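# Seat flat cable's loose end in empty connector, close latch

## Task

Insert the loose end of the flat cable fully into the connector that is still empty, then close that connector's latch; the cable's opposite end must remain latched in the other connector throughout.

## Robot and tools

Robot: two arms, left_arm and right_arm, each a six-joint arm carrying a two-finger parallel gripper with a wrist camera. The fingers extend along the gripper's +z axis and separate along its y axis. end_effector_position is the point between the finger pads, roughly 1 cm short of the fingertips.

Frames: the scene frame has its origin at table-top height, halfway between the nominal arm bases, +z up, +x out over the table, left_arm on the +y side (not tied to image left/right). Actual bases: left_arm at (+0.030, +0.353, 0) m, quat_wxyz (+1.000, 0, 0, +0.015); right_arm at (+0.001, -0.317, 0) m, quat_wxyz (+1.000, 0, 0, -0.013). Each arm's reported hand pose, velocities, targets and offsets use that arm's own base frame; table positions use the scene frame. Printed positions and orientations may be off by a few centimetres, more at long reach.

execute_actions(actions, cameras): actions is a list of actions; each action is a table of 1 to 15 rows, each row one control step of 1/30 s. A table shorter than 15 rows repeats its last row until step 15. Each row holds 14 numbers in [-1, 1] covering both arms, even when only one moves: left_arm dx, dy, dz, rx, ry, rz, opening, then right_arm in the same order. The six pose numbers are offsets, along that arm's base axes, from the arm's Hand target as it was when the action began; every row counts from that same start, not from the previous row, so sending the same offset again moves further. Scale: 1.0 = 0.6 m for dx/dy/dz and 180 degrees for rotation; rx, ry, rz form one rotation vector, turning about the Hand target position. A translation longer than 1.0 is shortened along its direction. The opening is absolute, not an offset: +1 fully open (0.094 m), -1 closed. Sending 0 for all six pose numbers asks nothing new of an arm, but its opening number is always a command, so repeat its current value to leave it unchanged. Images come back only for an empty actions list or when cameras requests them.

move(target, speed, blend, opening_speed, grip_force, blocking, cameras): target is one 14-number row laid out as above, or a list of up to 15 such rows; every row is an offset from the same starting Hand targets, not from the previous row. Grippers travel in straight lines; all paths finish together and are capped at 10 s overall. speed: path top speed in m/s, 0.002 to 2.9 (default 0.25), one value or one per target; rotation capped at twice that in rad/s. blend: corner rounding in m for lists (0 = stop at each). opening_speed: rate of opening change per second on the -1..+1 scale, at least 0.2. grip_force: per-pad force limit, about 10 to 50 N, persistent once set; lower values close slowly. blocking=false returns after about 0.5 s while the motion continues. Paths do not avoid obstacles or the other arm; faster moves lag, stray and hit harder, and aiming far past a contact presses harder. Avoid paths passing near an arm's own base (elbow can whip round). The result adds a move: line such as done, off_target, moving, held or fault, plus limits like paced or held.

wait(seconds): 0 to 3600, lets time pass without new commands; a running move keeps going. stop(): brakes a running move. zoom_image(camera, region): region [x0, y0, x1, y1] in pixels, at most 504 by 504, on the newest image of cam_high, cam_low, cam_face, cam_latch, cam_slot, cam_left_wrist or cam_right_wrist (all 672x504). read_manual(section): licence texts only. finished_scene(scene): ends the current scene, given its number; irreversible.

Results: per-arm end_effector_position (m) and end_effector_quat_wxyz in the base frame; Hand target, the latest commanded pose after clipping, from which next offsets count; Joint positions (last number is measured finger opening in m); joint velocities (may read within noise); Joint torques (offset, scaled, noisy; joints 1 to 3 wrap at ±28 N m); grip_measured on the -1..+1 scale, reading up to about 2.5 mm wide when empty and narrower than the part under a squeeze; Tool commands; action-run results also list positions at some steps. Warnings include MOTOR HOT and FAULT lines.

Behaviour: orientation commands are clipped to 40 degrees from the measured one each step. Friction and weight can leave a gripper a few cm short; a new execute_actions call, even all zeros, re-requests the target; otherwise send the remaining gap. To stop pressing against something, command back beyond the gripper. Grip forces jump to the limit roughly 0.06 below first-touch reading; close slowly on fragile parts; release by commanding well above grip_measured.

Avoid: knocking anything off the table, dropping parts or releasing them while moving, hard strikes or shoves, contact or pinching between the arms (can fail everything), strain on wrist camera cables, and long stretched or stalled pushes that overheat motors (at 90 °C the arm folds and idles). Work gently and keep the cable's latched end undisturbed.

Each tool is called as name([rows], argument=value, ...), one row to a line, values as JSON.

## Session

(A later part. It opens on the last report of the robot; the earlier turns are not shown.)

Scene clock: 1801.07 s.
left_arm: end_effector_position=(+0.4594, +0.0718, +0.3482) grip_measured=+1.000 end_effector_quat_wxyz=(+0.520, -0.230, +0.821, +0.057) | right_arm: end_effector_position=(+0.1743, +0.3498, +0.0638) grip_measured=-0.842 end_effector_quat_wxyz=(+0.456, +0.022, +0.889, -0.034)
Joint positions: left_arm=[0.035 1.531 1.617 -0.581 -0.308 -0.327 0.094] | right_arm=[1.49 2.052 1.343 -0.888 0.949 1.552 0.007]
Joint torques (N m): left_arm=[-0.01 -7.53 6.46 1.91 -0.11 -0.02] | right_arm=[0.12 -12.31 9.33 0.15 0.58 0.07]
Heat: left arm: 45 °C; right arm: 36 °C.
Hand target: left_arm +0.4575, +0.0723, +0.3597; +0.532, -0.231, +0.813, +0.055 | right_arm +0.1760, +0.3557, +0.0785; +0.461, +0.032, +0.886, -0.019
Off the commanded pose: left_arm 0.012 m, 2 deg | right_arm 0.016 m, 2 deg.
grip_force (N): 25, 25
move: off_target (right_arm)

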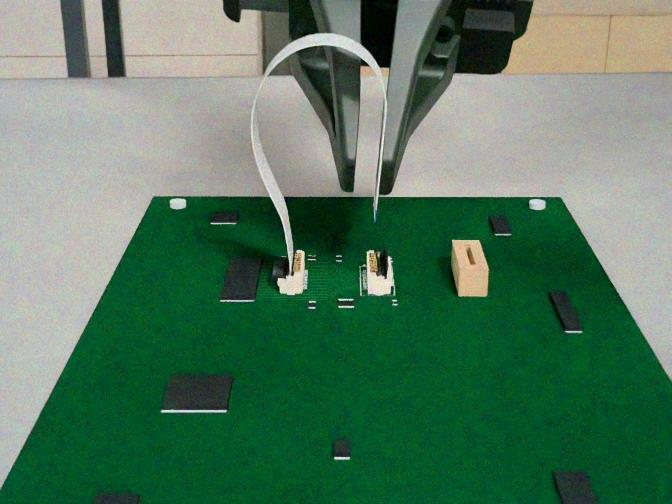

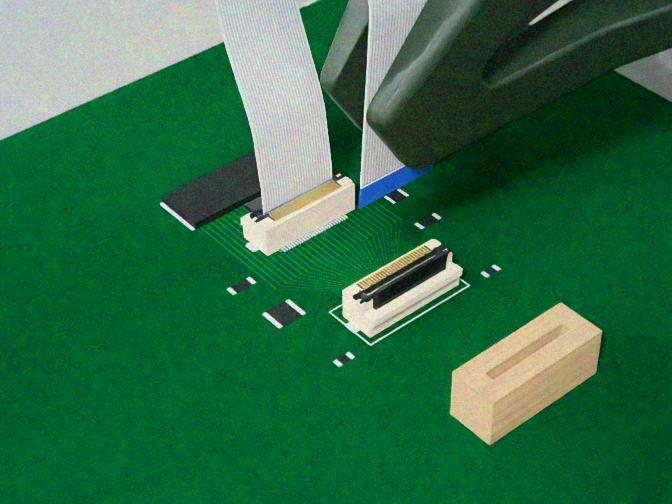

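move(target=[0,0,0,0,0,0,1,0,0.014,-0.006,0,0,0,-0.84], speed=0.015, cameras=["cam_latch","cam_slot"])

zoom_image(camera="cam_latch", region=[320, 120, 450, 250])

zoom_image(camera="cam_slot", region=[320, 100, 480, 260])

Scene clock: 1836.97 s.
left_arm: end_effector_position=(+0.4594, +0.0718, +0.3482) grip_measured=+1.000 end_effector_quat_wxyz=(+0.520, -0.230, +0.821, +0.057) | right_arm: end_effector_position=(+0.1751, +0.3599, +0.0724) grip_measured=-0.842 end_effector_quat_wxyz=(+0.457, +0.030, +0.889, -0.019)
Joint positions: left_arm=[0.035 1.531 1.617 -0.581 -0.308 -0.327 0.094] | right_arm=[1.49 2.052 1.382 -0.892 0.949 1.552 0.007]
Joint torques (N m): left_arm=[-0.01 -7.56 6.46 1.9 -0.11 -0.02] | right_arm=[-0.05 -9.1 9.54 0.16 0.59 0.14]
Heat: left arm: 45 °C; right arm: 37 °C.
Hand target: left_arm +0.4575, +0.0723, +0.3597; +0.532, -0.231, +0.813, +0.055 | right_arm +0.1760, +0.3641, +0.0749; +0.461, +0.032, +0.886, -0.019
Off the commanded pose: left_arm 0.012 m, 2 deg | right_arm 0.005 m, 1 deg.
grip_force (N): 25, 25
move: done

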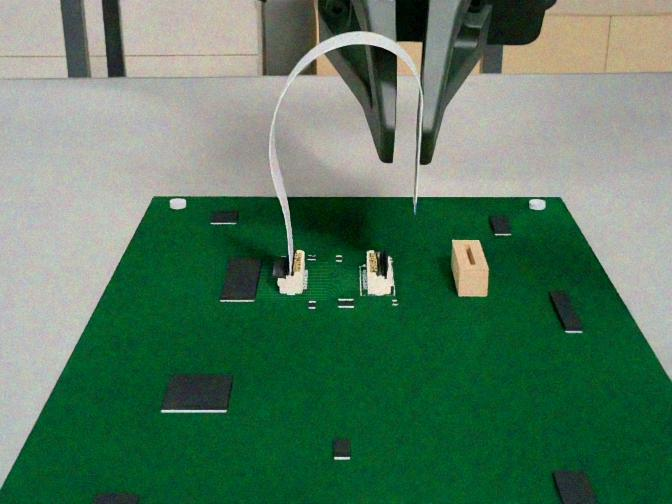

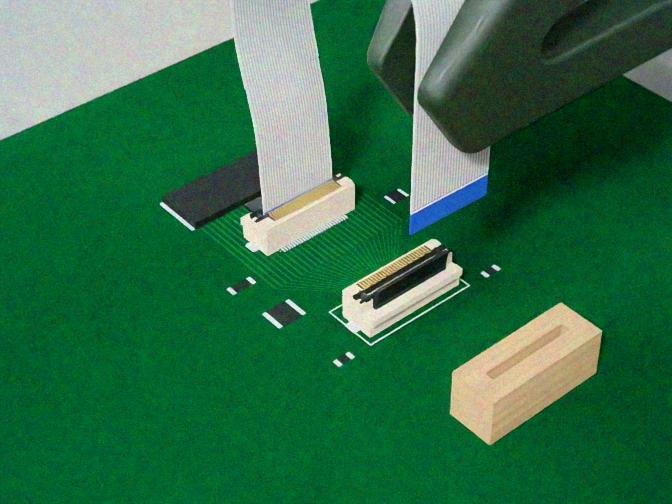

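Scaled by 3.877 from the camera's image (finer frame: 960x720).

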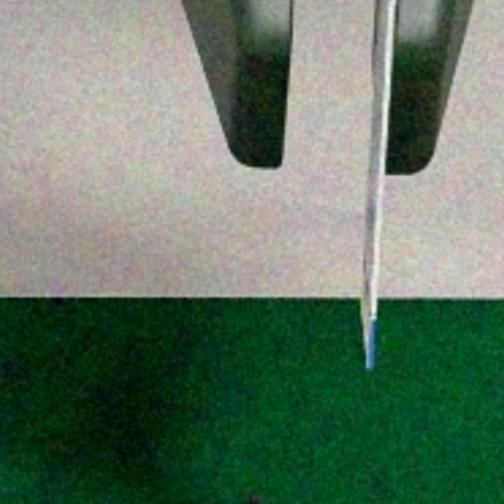

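Scaled by 3.150 from the camera's image (finer frame: 960x720).

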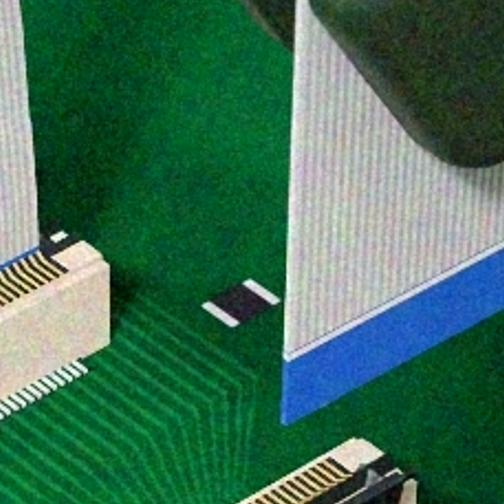

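move(target=[0,0,0,0,0,0,1,0,0,0,0,0,0,-1], opening_speed=0.2, grip_force=25, cameras=["cam_latch","cam_slot","cam_face"])

zoom_image(camera="cam_latch", region=[340, 130, 440, 310])

zoom_image(camera="cam_slot", region=[340, 170, 500, 350])

zoom_image(camera="cam_face", region=[210, 80, 340, 240])

Scene clock: 1860.27 s.
left_arm: end_effector_position=(+0.4594, +0.0718, +0.3482) grip_measured=+1.000 end_effector_quat_wxyz=(+0.520, -0.230, +0.821, +0.057) | right_arm: end_effector_position=(+0.1751, +0.3597, +0.0724) grip_measured=-0.989 end_effector_quat_wxyz=(+0.457, +0.030, +0.889, -0.019)
Joint positions: left_arm=[0.035 1.531 1.617 -0.581 -0.308 -0.327 0.094] | right_arm=[1.49 2.052 1.382 -0.893 0.949 1.553 0.001]
Joint torques (N m): left_arm=[0.01 -7.53 6.48 1.91 -0.11 -0.02] | right_arm=[0.28 -9.14 9.44 0.24 0.6 0.06]
Heat: left arm: 45 °C; right arm: 36 °C.
Hand target: left_arm +0.4575, +0.0723, +0.3597; +0.532, -0.231, +0.813, +0.055 | right_arm +0.1760, +0.3641, +0.0749; +0.461, +0.032, +0.886, -0.019
Off the commanded pose: left_arm 0.012 m, 2 deg | right_arm 0.005 m, 1 deg.
grip_force (N): 25, 25
move: done
Images, in order (width x height): cam_face 672x504, cam_latch 672x504, cam_slot 672x504.

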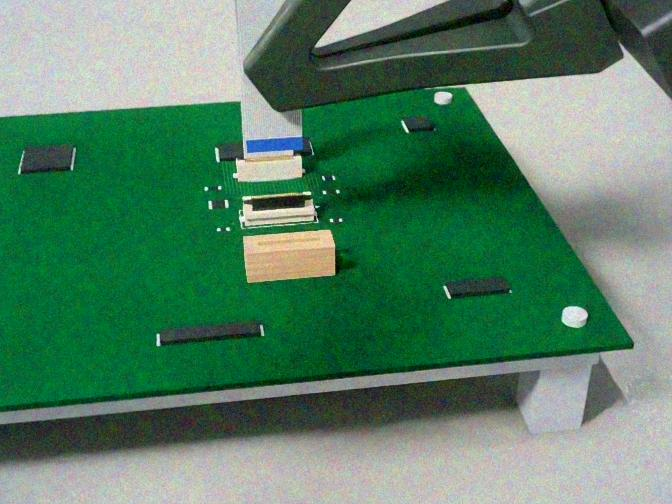

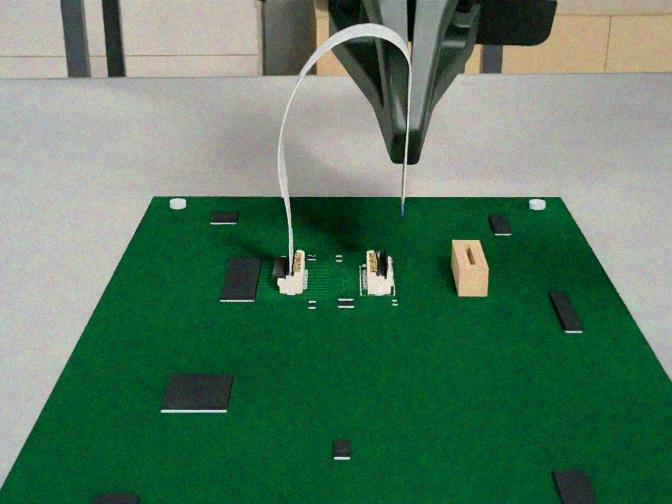

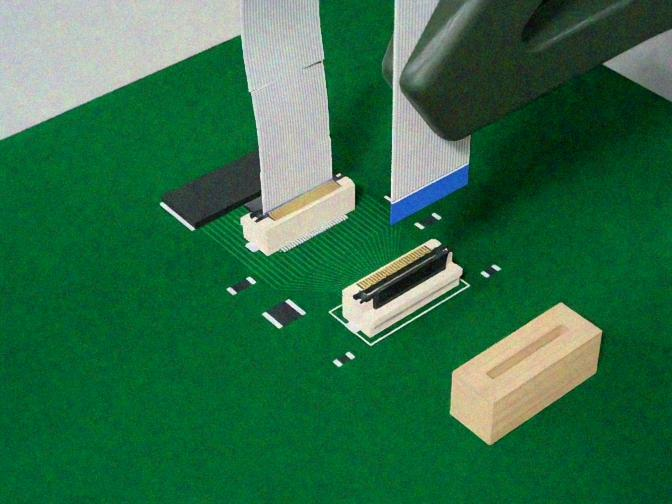

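Scaled by 2.800 from the camera's image (finer frame: 960x720).

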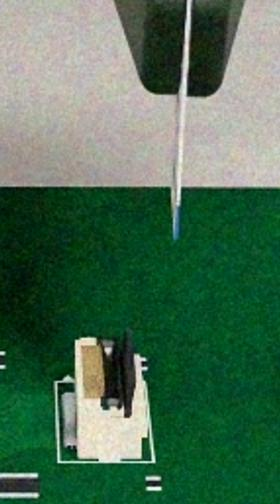

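Scaled by 2.800 from the camera's image (finer frame: 960x720).

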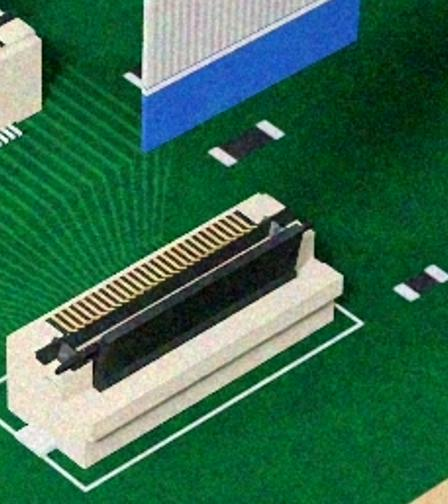

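Scaled by 3.150 from the camera's image (finer frame: 960x720).

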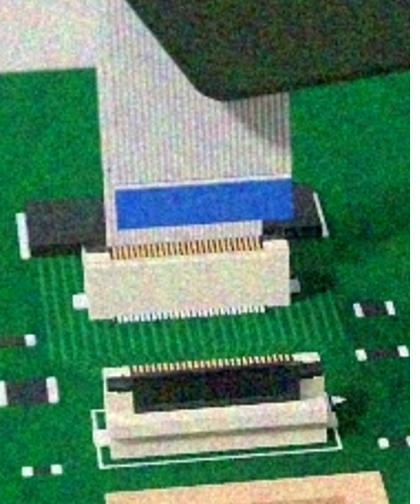

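move(target=[0,0,0,0,0,0,1,-0.0045,-0.022,-0.030,-0.0013,0,0,-1], speed=0.012, cameras=["cam_latch","cam_slot","cam_face"])

zoom_image(camera="cam_latch", region=[340, 190, 440, 310])

zoom_image(camera="cam_slot", region=[320, 190, 480, 350])

zoom_image(camera="cam_face", region=[210, 120, 340, 240])

Scene clock: 1903.23 s.
left_arm: end_effector_position=(+0.4594, +0.0718, +0.3482) grip_measured=+1.000 end_effector_quat_wxyz=(+0.520, -0.230, +0.821, +0.057) | right_arm: end_effector_position=(+0.1747, +0.3549, +0.0623) grip_measured=-0.989 end_effector_quat_wxyz=(+0.457, +0.034, +0.889, -0.017)
Joint positions: left_arm=[0.035 1.531 1.617 -0.581 -0.308 -0.327 0.094] | right_arm=[1.49 2.052 1.337 -0.848 0.949 1.562 0.001]
Joint torques (N m): left_arm=[-0.02 -7.53 6.46 1.9 -0.11 -0.02] | right_arm=[0.46 -9.92 4.52 0.53 0.56 0.11]
Heat: left arm: 45 °C; right arm: 36 °C.
Hand target: left_arm +0.4575, +0.0723, +0.3597; +0.532, -0.231, +0.813, +0.055 | right_arm +0.1733, +0.3509, +0.0569; +0.462, +0.031, +0.886, -0.021
Off the commanded pose: left_arm 0.012 m, 2 deg | right_arm 0.007 m, 1 deg.
grip_force (N): 25, 25
move: done
Images, in order (width x height): cam_face 672x504, cam_latch 672x504, cam_slot 672x504.

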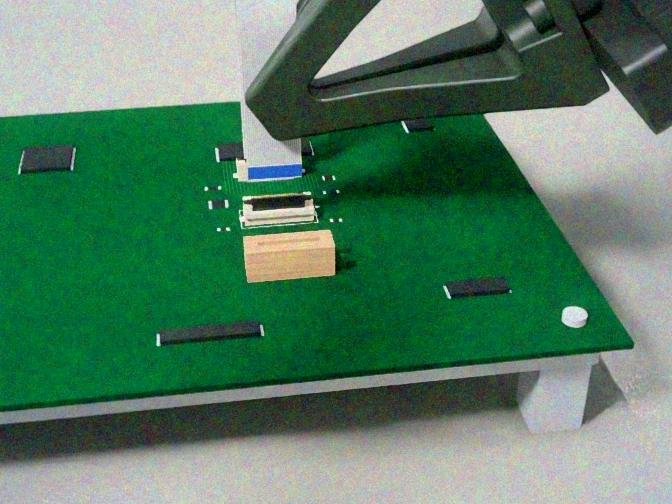

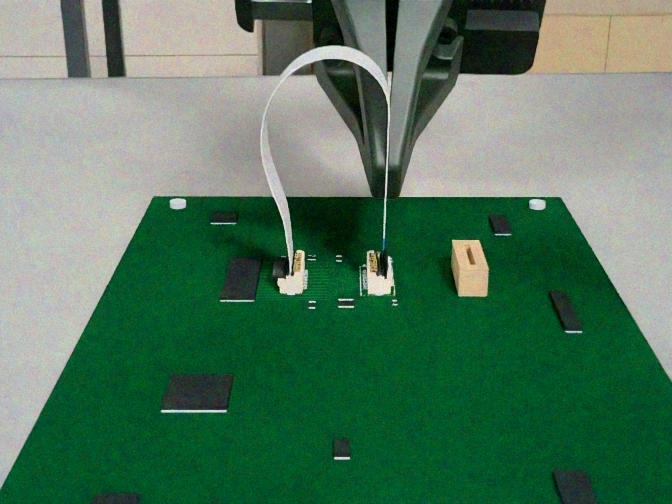

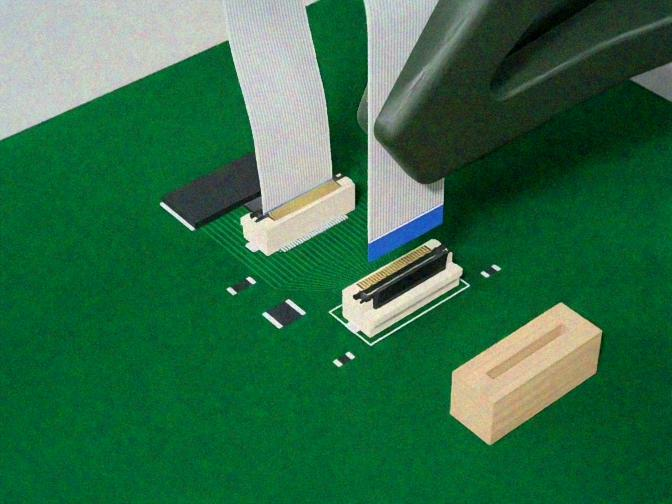

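Scaled by 4.200 from the camera's image (finer frame: 960x720).

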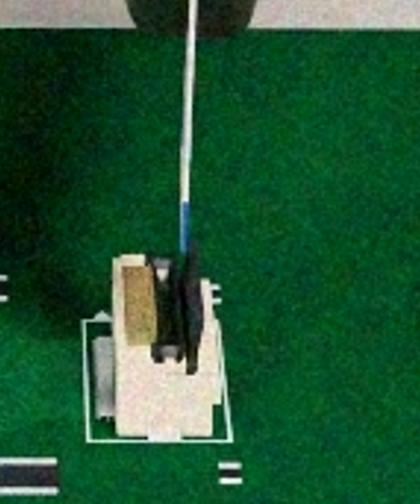

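Scaled by 3.150 from the camera's image (finer frame: 960x720).

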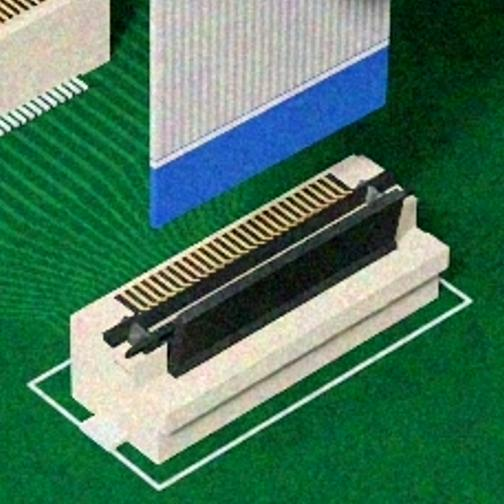

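Scaled by 3.877 from the camera's image (finer frame: 960x720).

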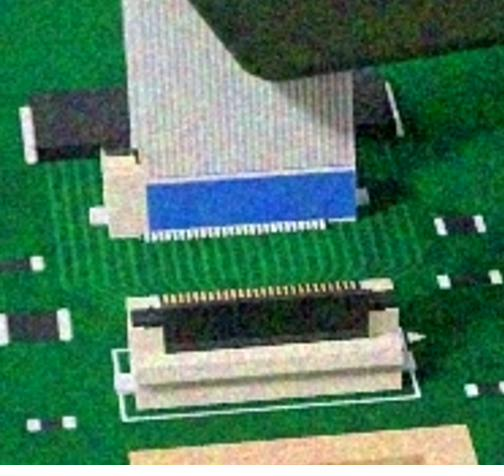

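move(target=[0,0,0,0,0,0,1,-0.0018,-0.0015,-0.0045,0.002,0,0,-1], speed=0.012, cameras=["cam_latch","cam_slot","cam_face"])

zoom_image(camera="cam_latch", region=[340, 190, 440, 310])

zoom_image(camera="cam_slot", region=[320, 190, 480, 350])

zoom_image(camera="cam_face", region=[210, 120, 340, 240])

Scene clock: 1936.20 s.
left_arm: end_effector_position=(+0.4594, +0.0718, +0.3482) grip_measured=+1.000 end_effector_quat_wxyz=(+0.520, -0.230, +0.821, +0.057) | right_arm: end_effector_position=(+0.1738, +0.3540, +0.0592) grip_measured=-0.989 end_effector_quat_wxyz=(+0.457, +0.035, +0.889, -0.014)
Joint positions: left_arm=[0.035 1.531 1.617 -0.581 -0.308 -0.327 0.094] | right_arm=[1.493 2.052 1.324 -0.833 0.949 1.567 0.001]
Joint torques (N m): left_arm=[-0.01 -7.53 6.46 1.9 -0.11 -0.02] | right_arm=[0.53 -9.99 4.6 0.5 0.56 0.13]
Heat: left arm: 45 °C; right arm: 36 °C.
Hand target: left_arm +0.4575, +0.0723, +0.3597; +0.532, -0.231, +0.813, +0.055 | right_arm +0.1722, +0.3501, +0.0542; +0.461, +0.033, +0.886, -0.018
Off the commanded pose: left_arm 0.012 m, 2 deg | right_arm 0.007 m, 1 deg.
grip_force (N): 25, 25
move: done
Images, in order (width x height): cam_face 672x504, cam_latch 672x504, cam_slot 672x504.

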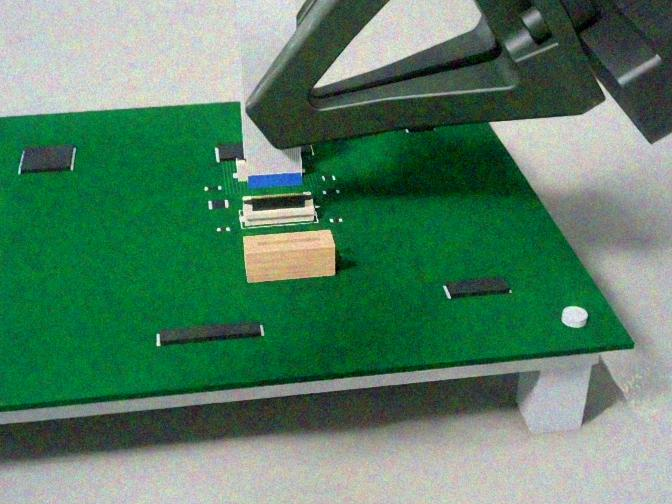

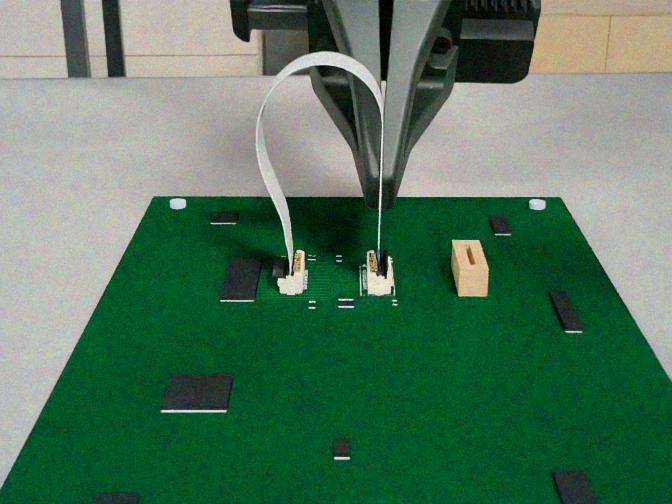

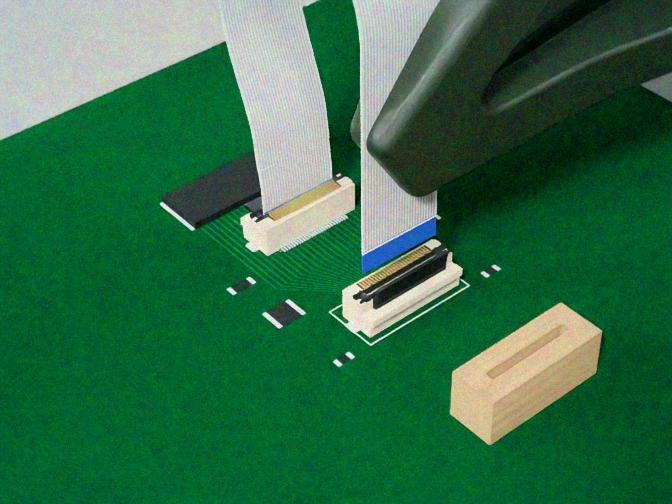

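Scaled by 4.200 from the camera's image (finer frame: 960x720).

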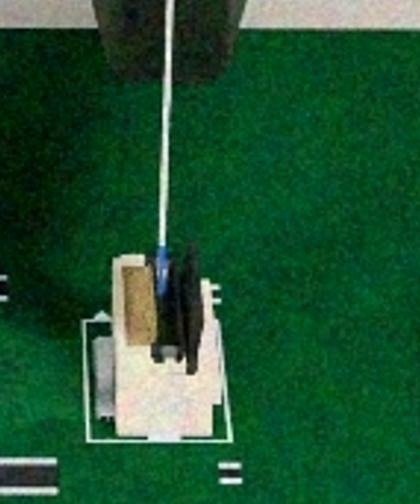

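Scaled by 3.150 from the camera's image (finer frame: 960x720).

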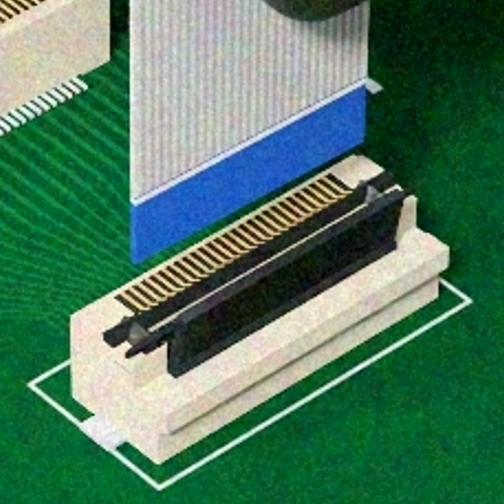

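Scaled by 3.877 from the camera's image (finer frame: 960x720).

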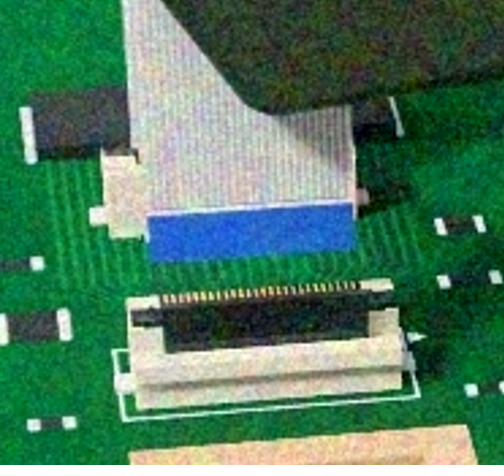

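move(target=[0,0,0,0,0,0,1,-0.0017,0.0027,-0.0142,-0.0024,0,0,-1], speed=0.012, cameras=["cam_latch","cam_slot","cam_face"])

zoom_image(camera="cam_latch", region=[340, 190, 440, 310])

zoom_image(camera="cam_slot", region=[320, 190, 480, 350])

zoom_image(camera="cam_face", region=[210, 120, 340, 240])

Scene clock: 1983.97 s.
left_arm: end_effector_position=(+0.4594, +0.0718, +0.3482) grip_measured=+1.000 end_effector_quat_wxyz=(+0.520, -0.230, +0.821, +0.057) | right_arm: end_effector_position=(+0.1731, +0.3560, +0.0564) grip_measured=-0.989 end_effector_quat_wxyz=(+0.457, +0.037, +0.889, -0.011)
Joint positions: left_arm=[0.035 1.531 1.617 -0.581 -0.308 -0.327 0.094] | right_arm=[1.495 2.06 1.324 -0.821 0.949 1.572 0.001]
Joint torques (N m): left_arm=[-0.02 -7.53 6.48 1.9 -0.11 -0.02] | right_arm=[0.47 -8.39 4.66 0.53 0.57 0.08]
Heat: left arm: 45 °C; right arm: 37 °C.
Hand target: left_arm +0.4575, +0.0723, +0.3597; +0.532, -0.231, +0.813, +0.055 | right_arm +0.1712, +0.3517, +0.0457; +0.462, +0.031, +0.886, -0.022
Off the commanded pose: left_arm 0.012 m, 2 deg | right_arm 0.012 m, 2 deg.
grip_force (N): 25, 25
move: off_target (right_arm)
Images, in order (width x height): cam_face 672x504, cam_latch 672x504, cam_slot 672x504.

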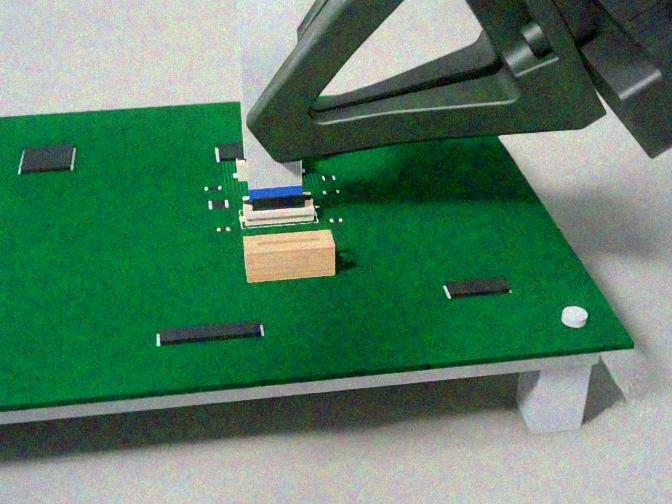

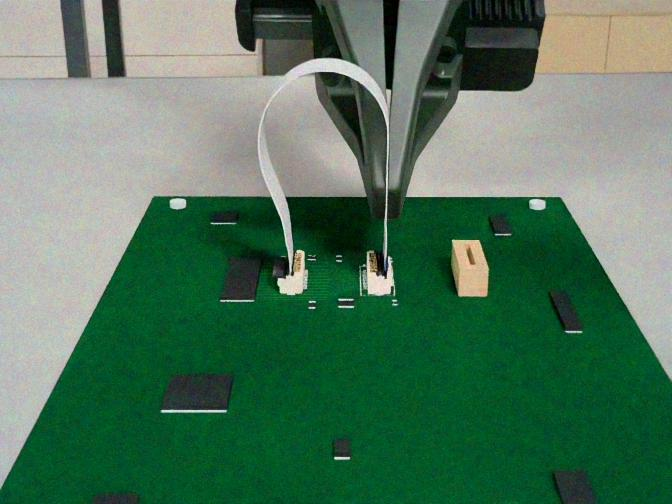

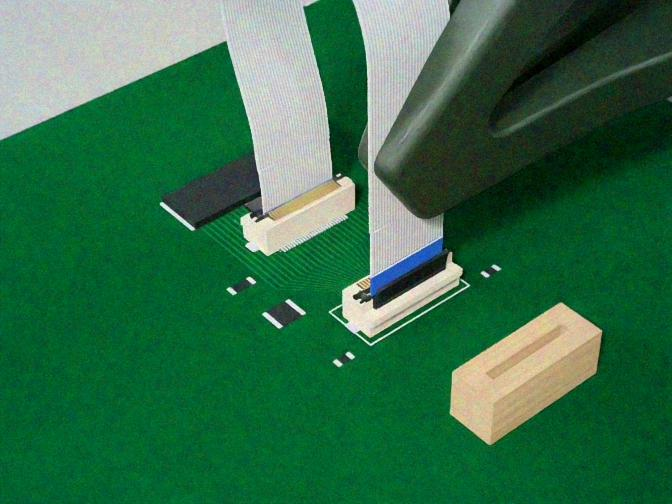

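Scaled by 4.200 from the camera's image (finer frame: 960x720).

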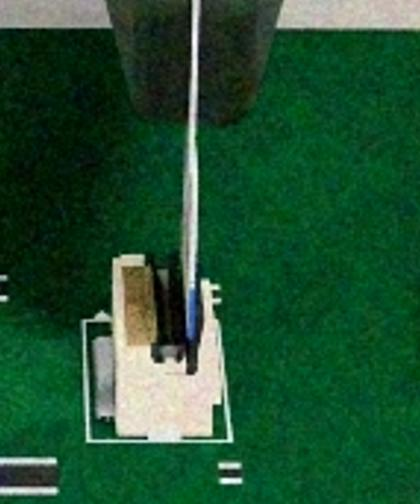

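Scaled by 3.150 from the camera's image (finer frame: 960x720).

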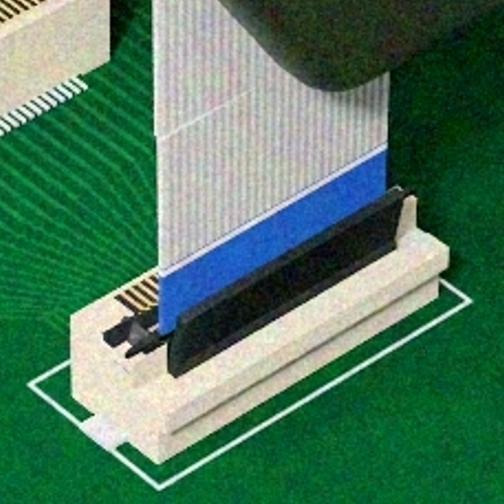

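Scaled by 3.877 from the camera's image (finer frame: 960x720).

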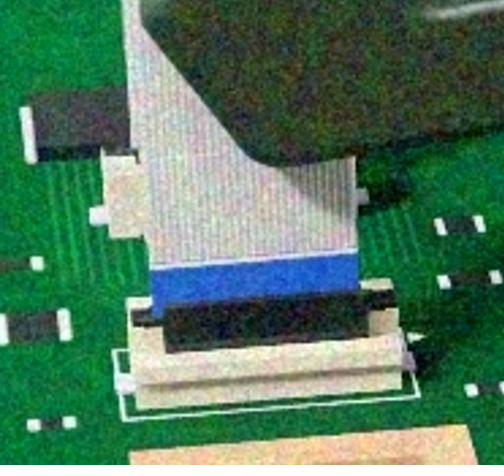

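move(target=[0,0,0,0,0,0,1,0,-0.0036,-0.0020,-0.002,0,0,-1], speed=0.012, cameras=["cam_latch","cam_slot","cam_face"])

zoom_image(camera="cam_latch", region=[340, 190, 440, 310])

zoom_image(camera="cam_slot", region=[320, 190, 480, 350])

zoom_image(camera="cam_face", region=[210, 120, 340, 240])

Scene clock: 2038.60 s.
left_arm: end_effector_position=(+0.4594, +0.0718, +0.3482) grip_measured=+1.000 end_effector_quat_wxyz=(+0.520, -0.230, +0.821, +0.057) | right_arm: end_effector_position=(+0.1731, +0.3560, +0.0564) grip_measured=-0.989 end_effector_quat_wxyz=(+0.457, +0.037, +0.889, -0.011)
Joint positions: left_arm=[0.035 1.531 1.617 -0.581 -0.308 -0.327 0.094] | right_arm=[1.495 2.06 1.324 -0.82 0.949 1.572 0.001]
Joint torques (N m): left_arm=[0.01 -7.53 6.45 1.9 -0.11 -0.02] | right_arm=[0.39 -8.5 4.05 0.5 0.59 0.1]
Heat: left arm: 45 °C; right arm: 37 °C.
Hand target: left_arm +0.4575, +0.0723, +0.3597; +0.532, -0.231, +0.813, +0.055 | right_arm +0.1712, +0.3495, +0.0445; +0.462, +0.030, +0.886, -0.024
Off the commanded pose: left_arm 0.012 m, 2 deg | right_arm 0.014 m, 2 deg.
grip_force (N): 25, 25
move: off_target (right_arm)
Images, in order (width x height): cam_face 672x504, cam_latch 672x504, cam_slot 672x504.

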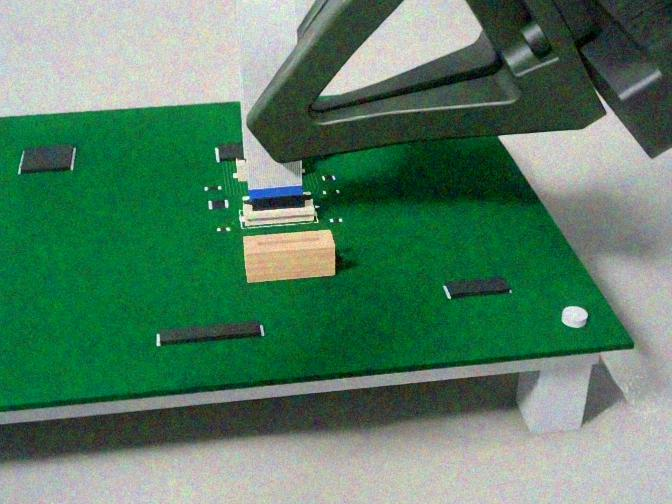

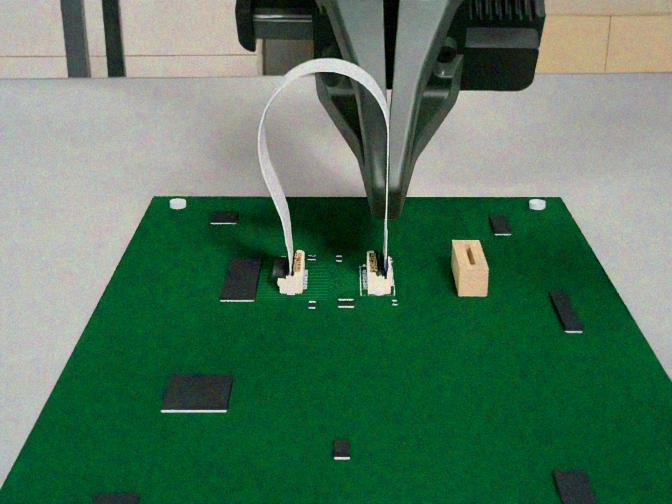

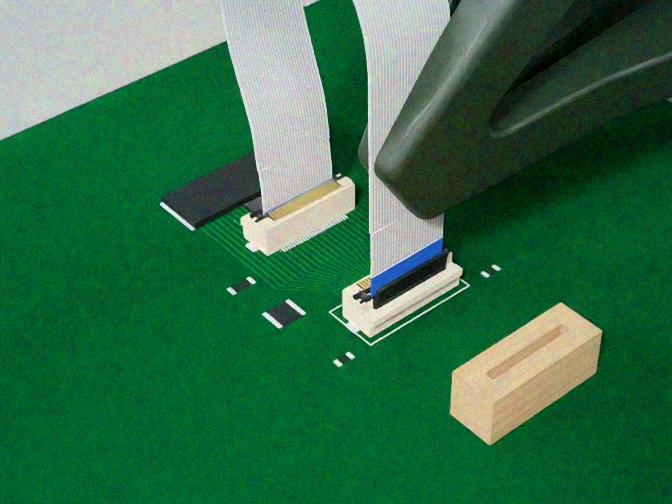

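Scaled by 4.200 from the camera's image (finer frame: 960x720).

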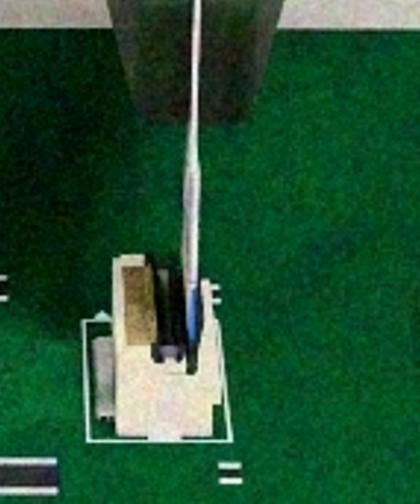

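Scaled by 3.150 from the camera's image (finer frame: 960x720).

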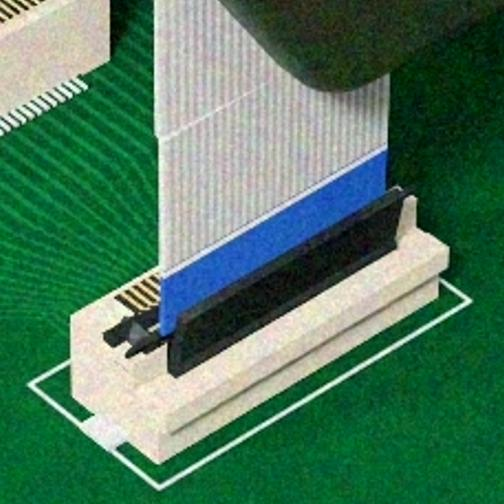

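Scaled by 3.877 from the camera's image (finer frame: 960x720).

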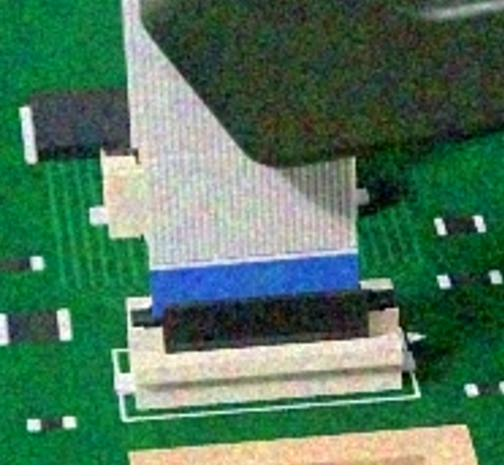

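move(target=[0,0,0,0,0,0,1,0,-0.0032,-0.0015,-0.0015,0,0,-1], speed=0.012, cameras=["cam_latch","cam_slot"])

zoom_image(camera="cam_latch", region=[340, 190, 440, 310])

zoom_image(camera="cam_slot", region=[320, 190, 480, 350])

Scene clock: 2046.10 s.
left_arm: end_effector_position=(+0.4594, +0.0718, +0.3482) grip_measured=+1.000 end_effector_quat_wxyz=(+0.520, -0.230, +0.821, +0.057) | right_arm: end_effector_position=(+0.1737, +0.3535, +0.0553) grip_measured=-0.989 end_effector_quat_wxyz=(+0.460, +0.036, +0.887, -0.014)
Joint positions: left_arm=[0.035 1.531 1.617 -0.581 -0.308 -0.327 0.094] | right_arm=[1.495 2.06 1.314 -0.818 0.957 1.572 0.001]
Joint torques (N m): left_arm=[-0.01 -7.51 6.46 1.9 -0.11 -0.02] | right_arm=[0.46 -8.69 4.12 0.53 0.5 0.09]
Heat: left arm: 45 °C; right arm: 37 °C.
Hand target: left_arm +0.4575, +0.0723, +0.3597; +0.532, -0.231, +0.813, +0.055 | right_arm +0.1712, +0.3476, +0.0435; +0.462, +0.028, +0.886, -0.026
Off the commanded pose: left_arm 0.012 m, 2 deg | right_arm 0.013 m, 2 deg.
grip_force (N): 25, 25
move: off_target (right_arm)

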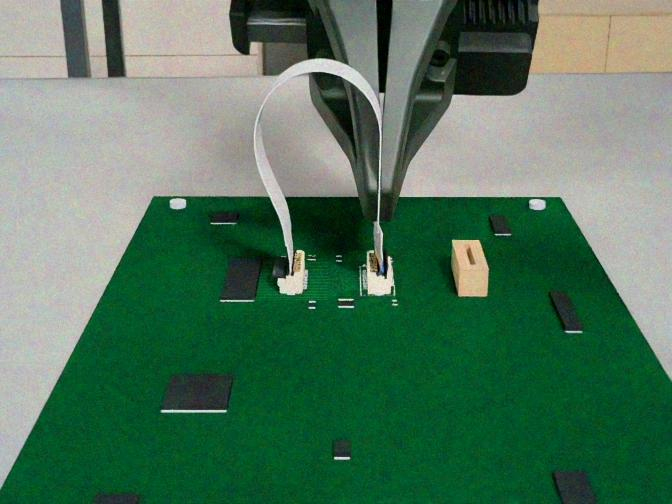

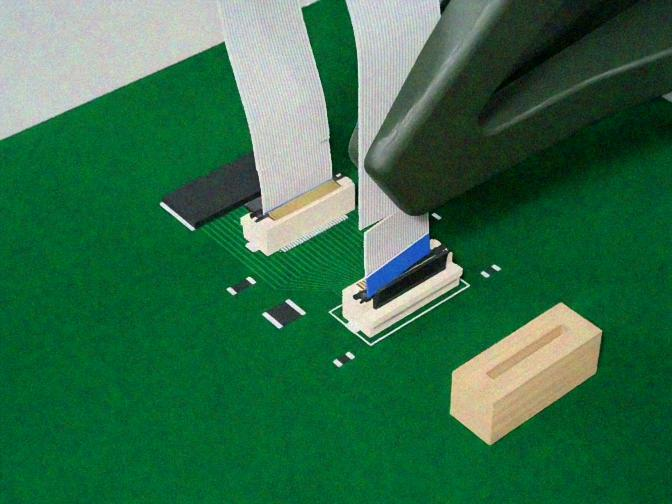

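Scaled by 4.200 from the camera's image (finer frame: 960x720).

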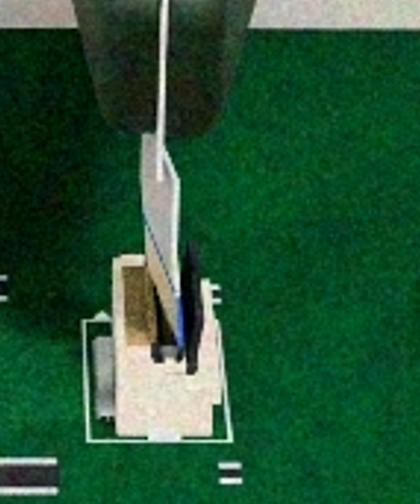

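Scaled by 3.150 from the camera's image (finer frame: 960x720).

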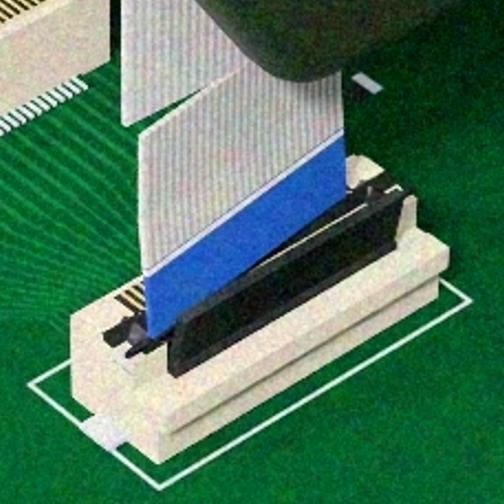

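move(target=[0,0,0,0,0,0,1,0,0.0073,0.0318,0.0197,0,0,-1], speed=0.012, cameras=["cam_latch","cam_slot","cam_face"])

zoom_image(camera="cam_latch", region=[340, 190, 440, 310])

zoom_image(camera="cam_slot", region=[320, 190, 480, 350])

zoom_image(camera="cam_face", region=[210, 120, 340, 240])

Scene clock: 2092.67 s.
left_arm: end_effector_position=(+0.4594, +0.0718, +0.3482) grip_measured=+1.000 end_effector_quat_wxyz=(+0.520, -0.230, +0.821, +0.057) | right_arm: end_effector_position=(+0.1729, +0.3547, +0.0569) grip_measured=-0.989 end_effector_quat_wxyz=(+0.457, +0.038, +0.889, -0.009)
Joint positions: left_arm=[0.035 1.531 1.617 -0.581 -0.308 -0.327 0.094] | right_arm=[1.495 2.052 1.314 -0.814 0.949 1.572 0.001]
Joint torques (N m): left_arm=[-0.01 -7.51 6.48 1.9 -0.11 -0.01] | right_arm=[0.59 -13.07 4.23 0.51 0.53 0.06]
Heat: left arm: 45 °C; right arm: 38 °C.
Hand target: left_arm +0.4575, +0.0723, +0.3597; +0.532, -0.231, +0.813, +0.055 | right_arm +0.1712, +0.3519, +0.0626; +0.461, +0.043, +0.887, +0.001
Off the commanded pose: left_arm 0.012 m, 2 deg | right_arm 0.007 m, 1 deg.
grip_force (N): 25, 25
move: done
Images, in order (width x height): cam_face 672x504, cam_latch 672x504, cam_slot 672x504.

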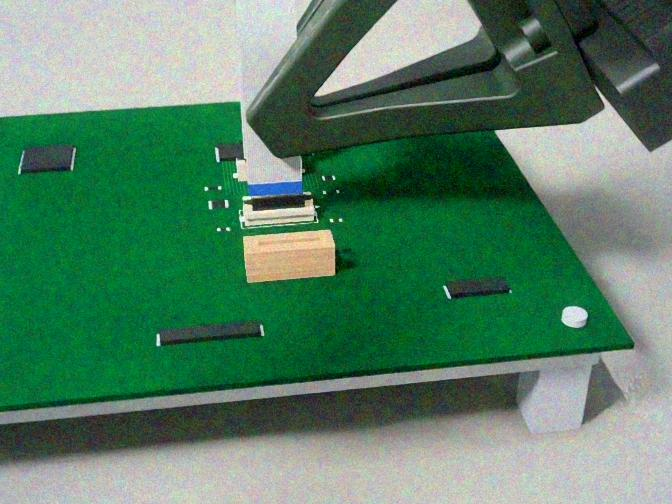

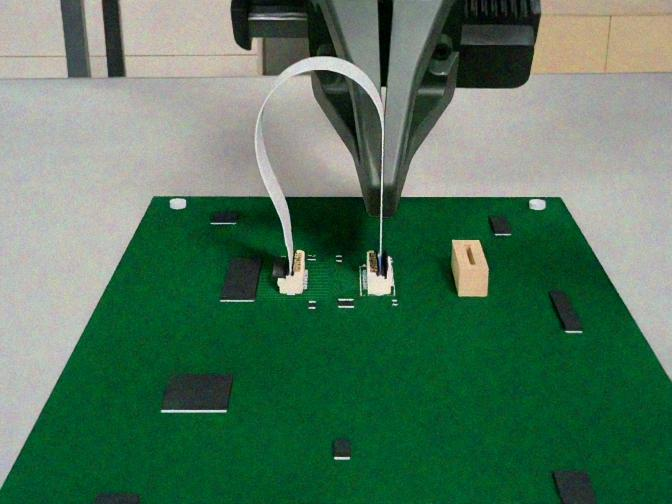

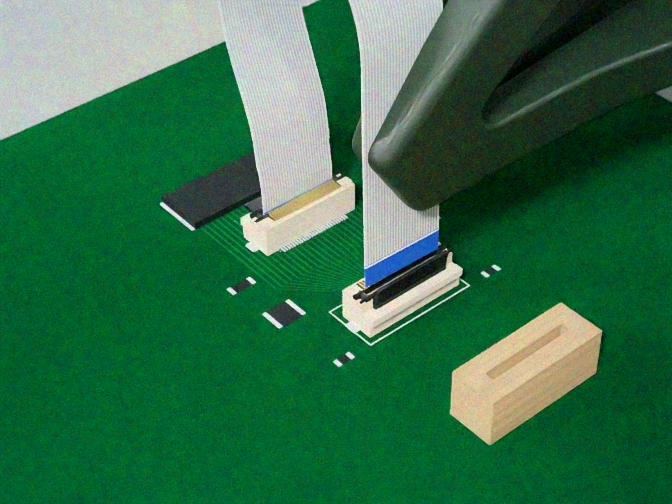

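Scaled by 4.200 from the camera's image (finer frame: 960x720).

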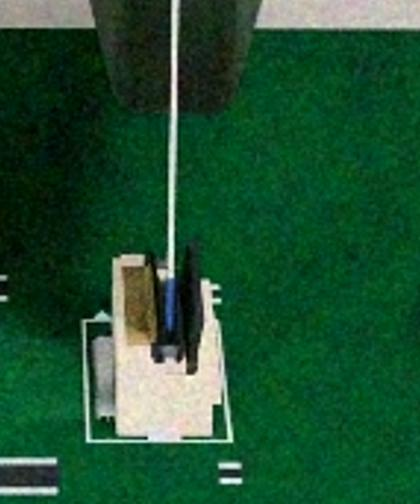

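Scaled by 3.150 from the camera's image (finer frame: 960x720).

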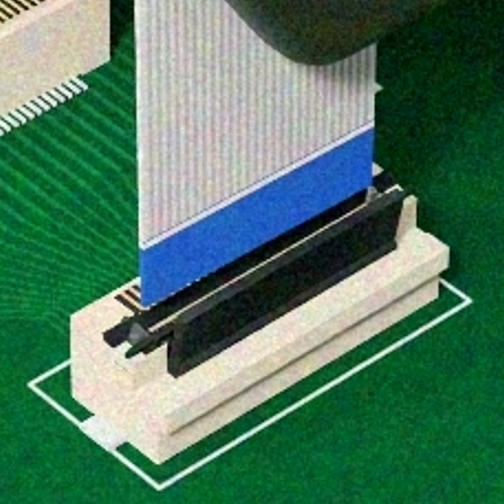

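Scaled by 3.877 from the camera's image (finer frame: 960x720).

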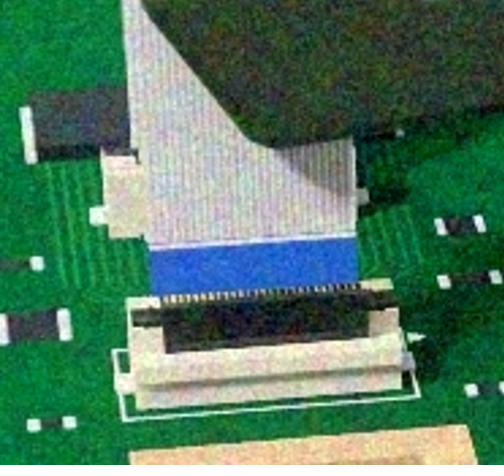

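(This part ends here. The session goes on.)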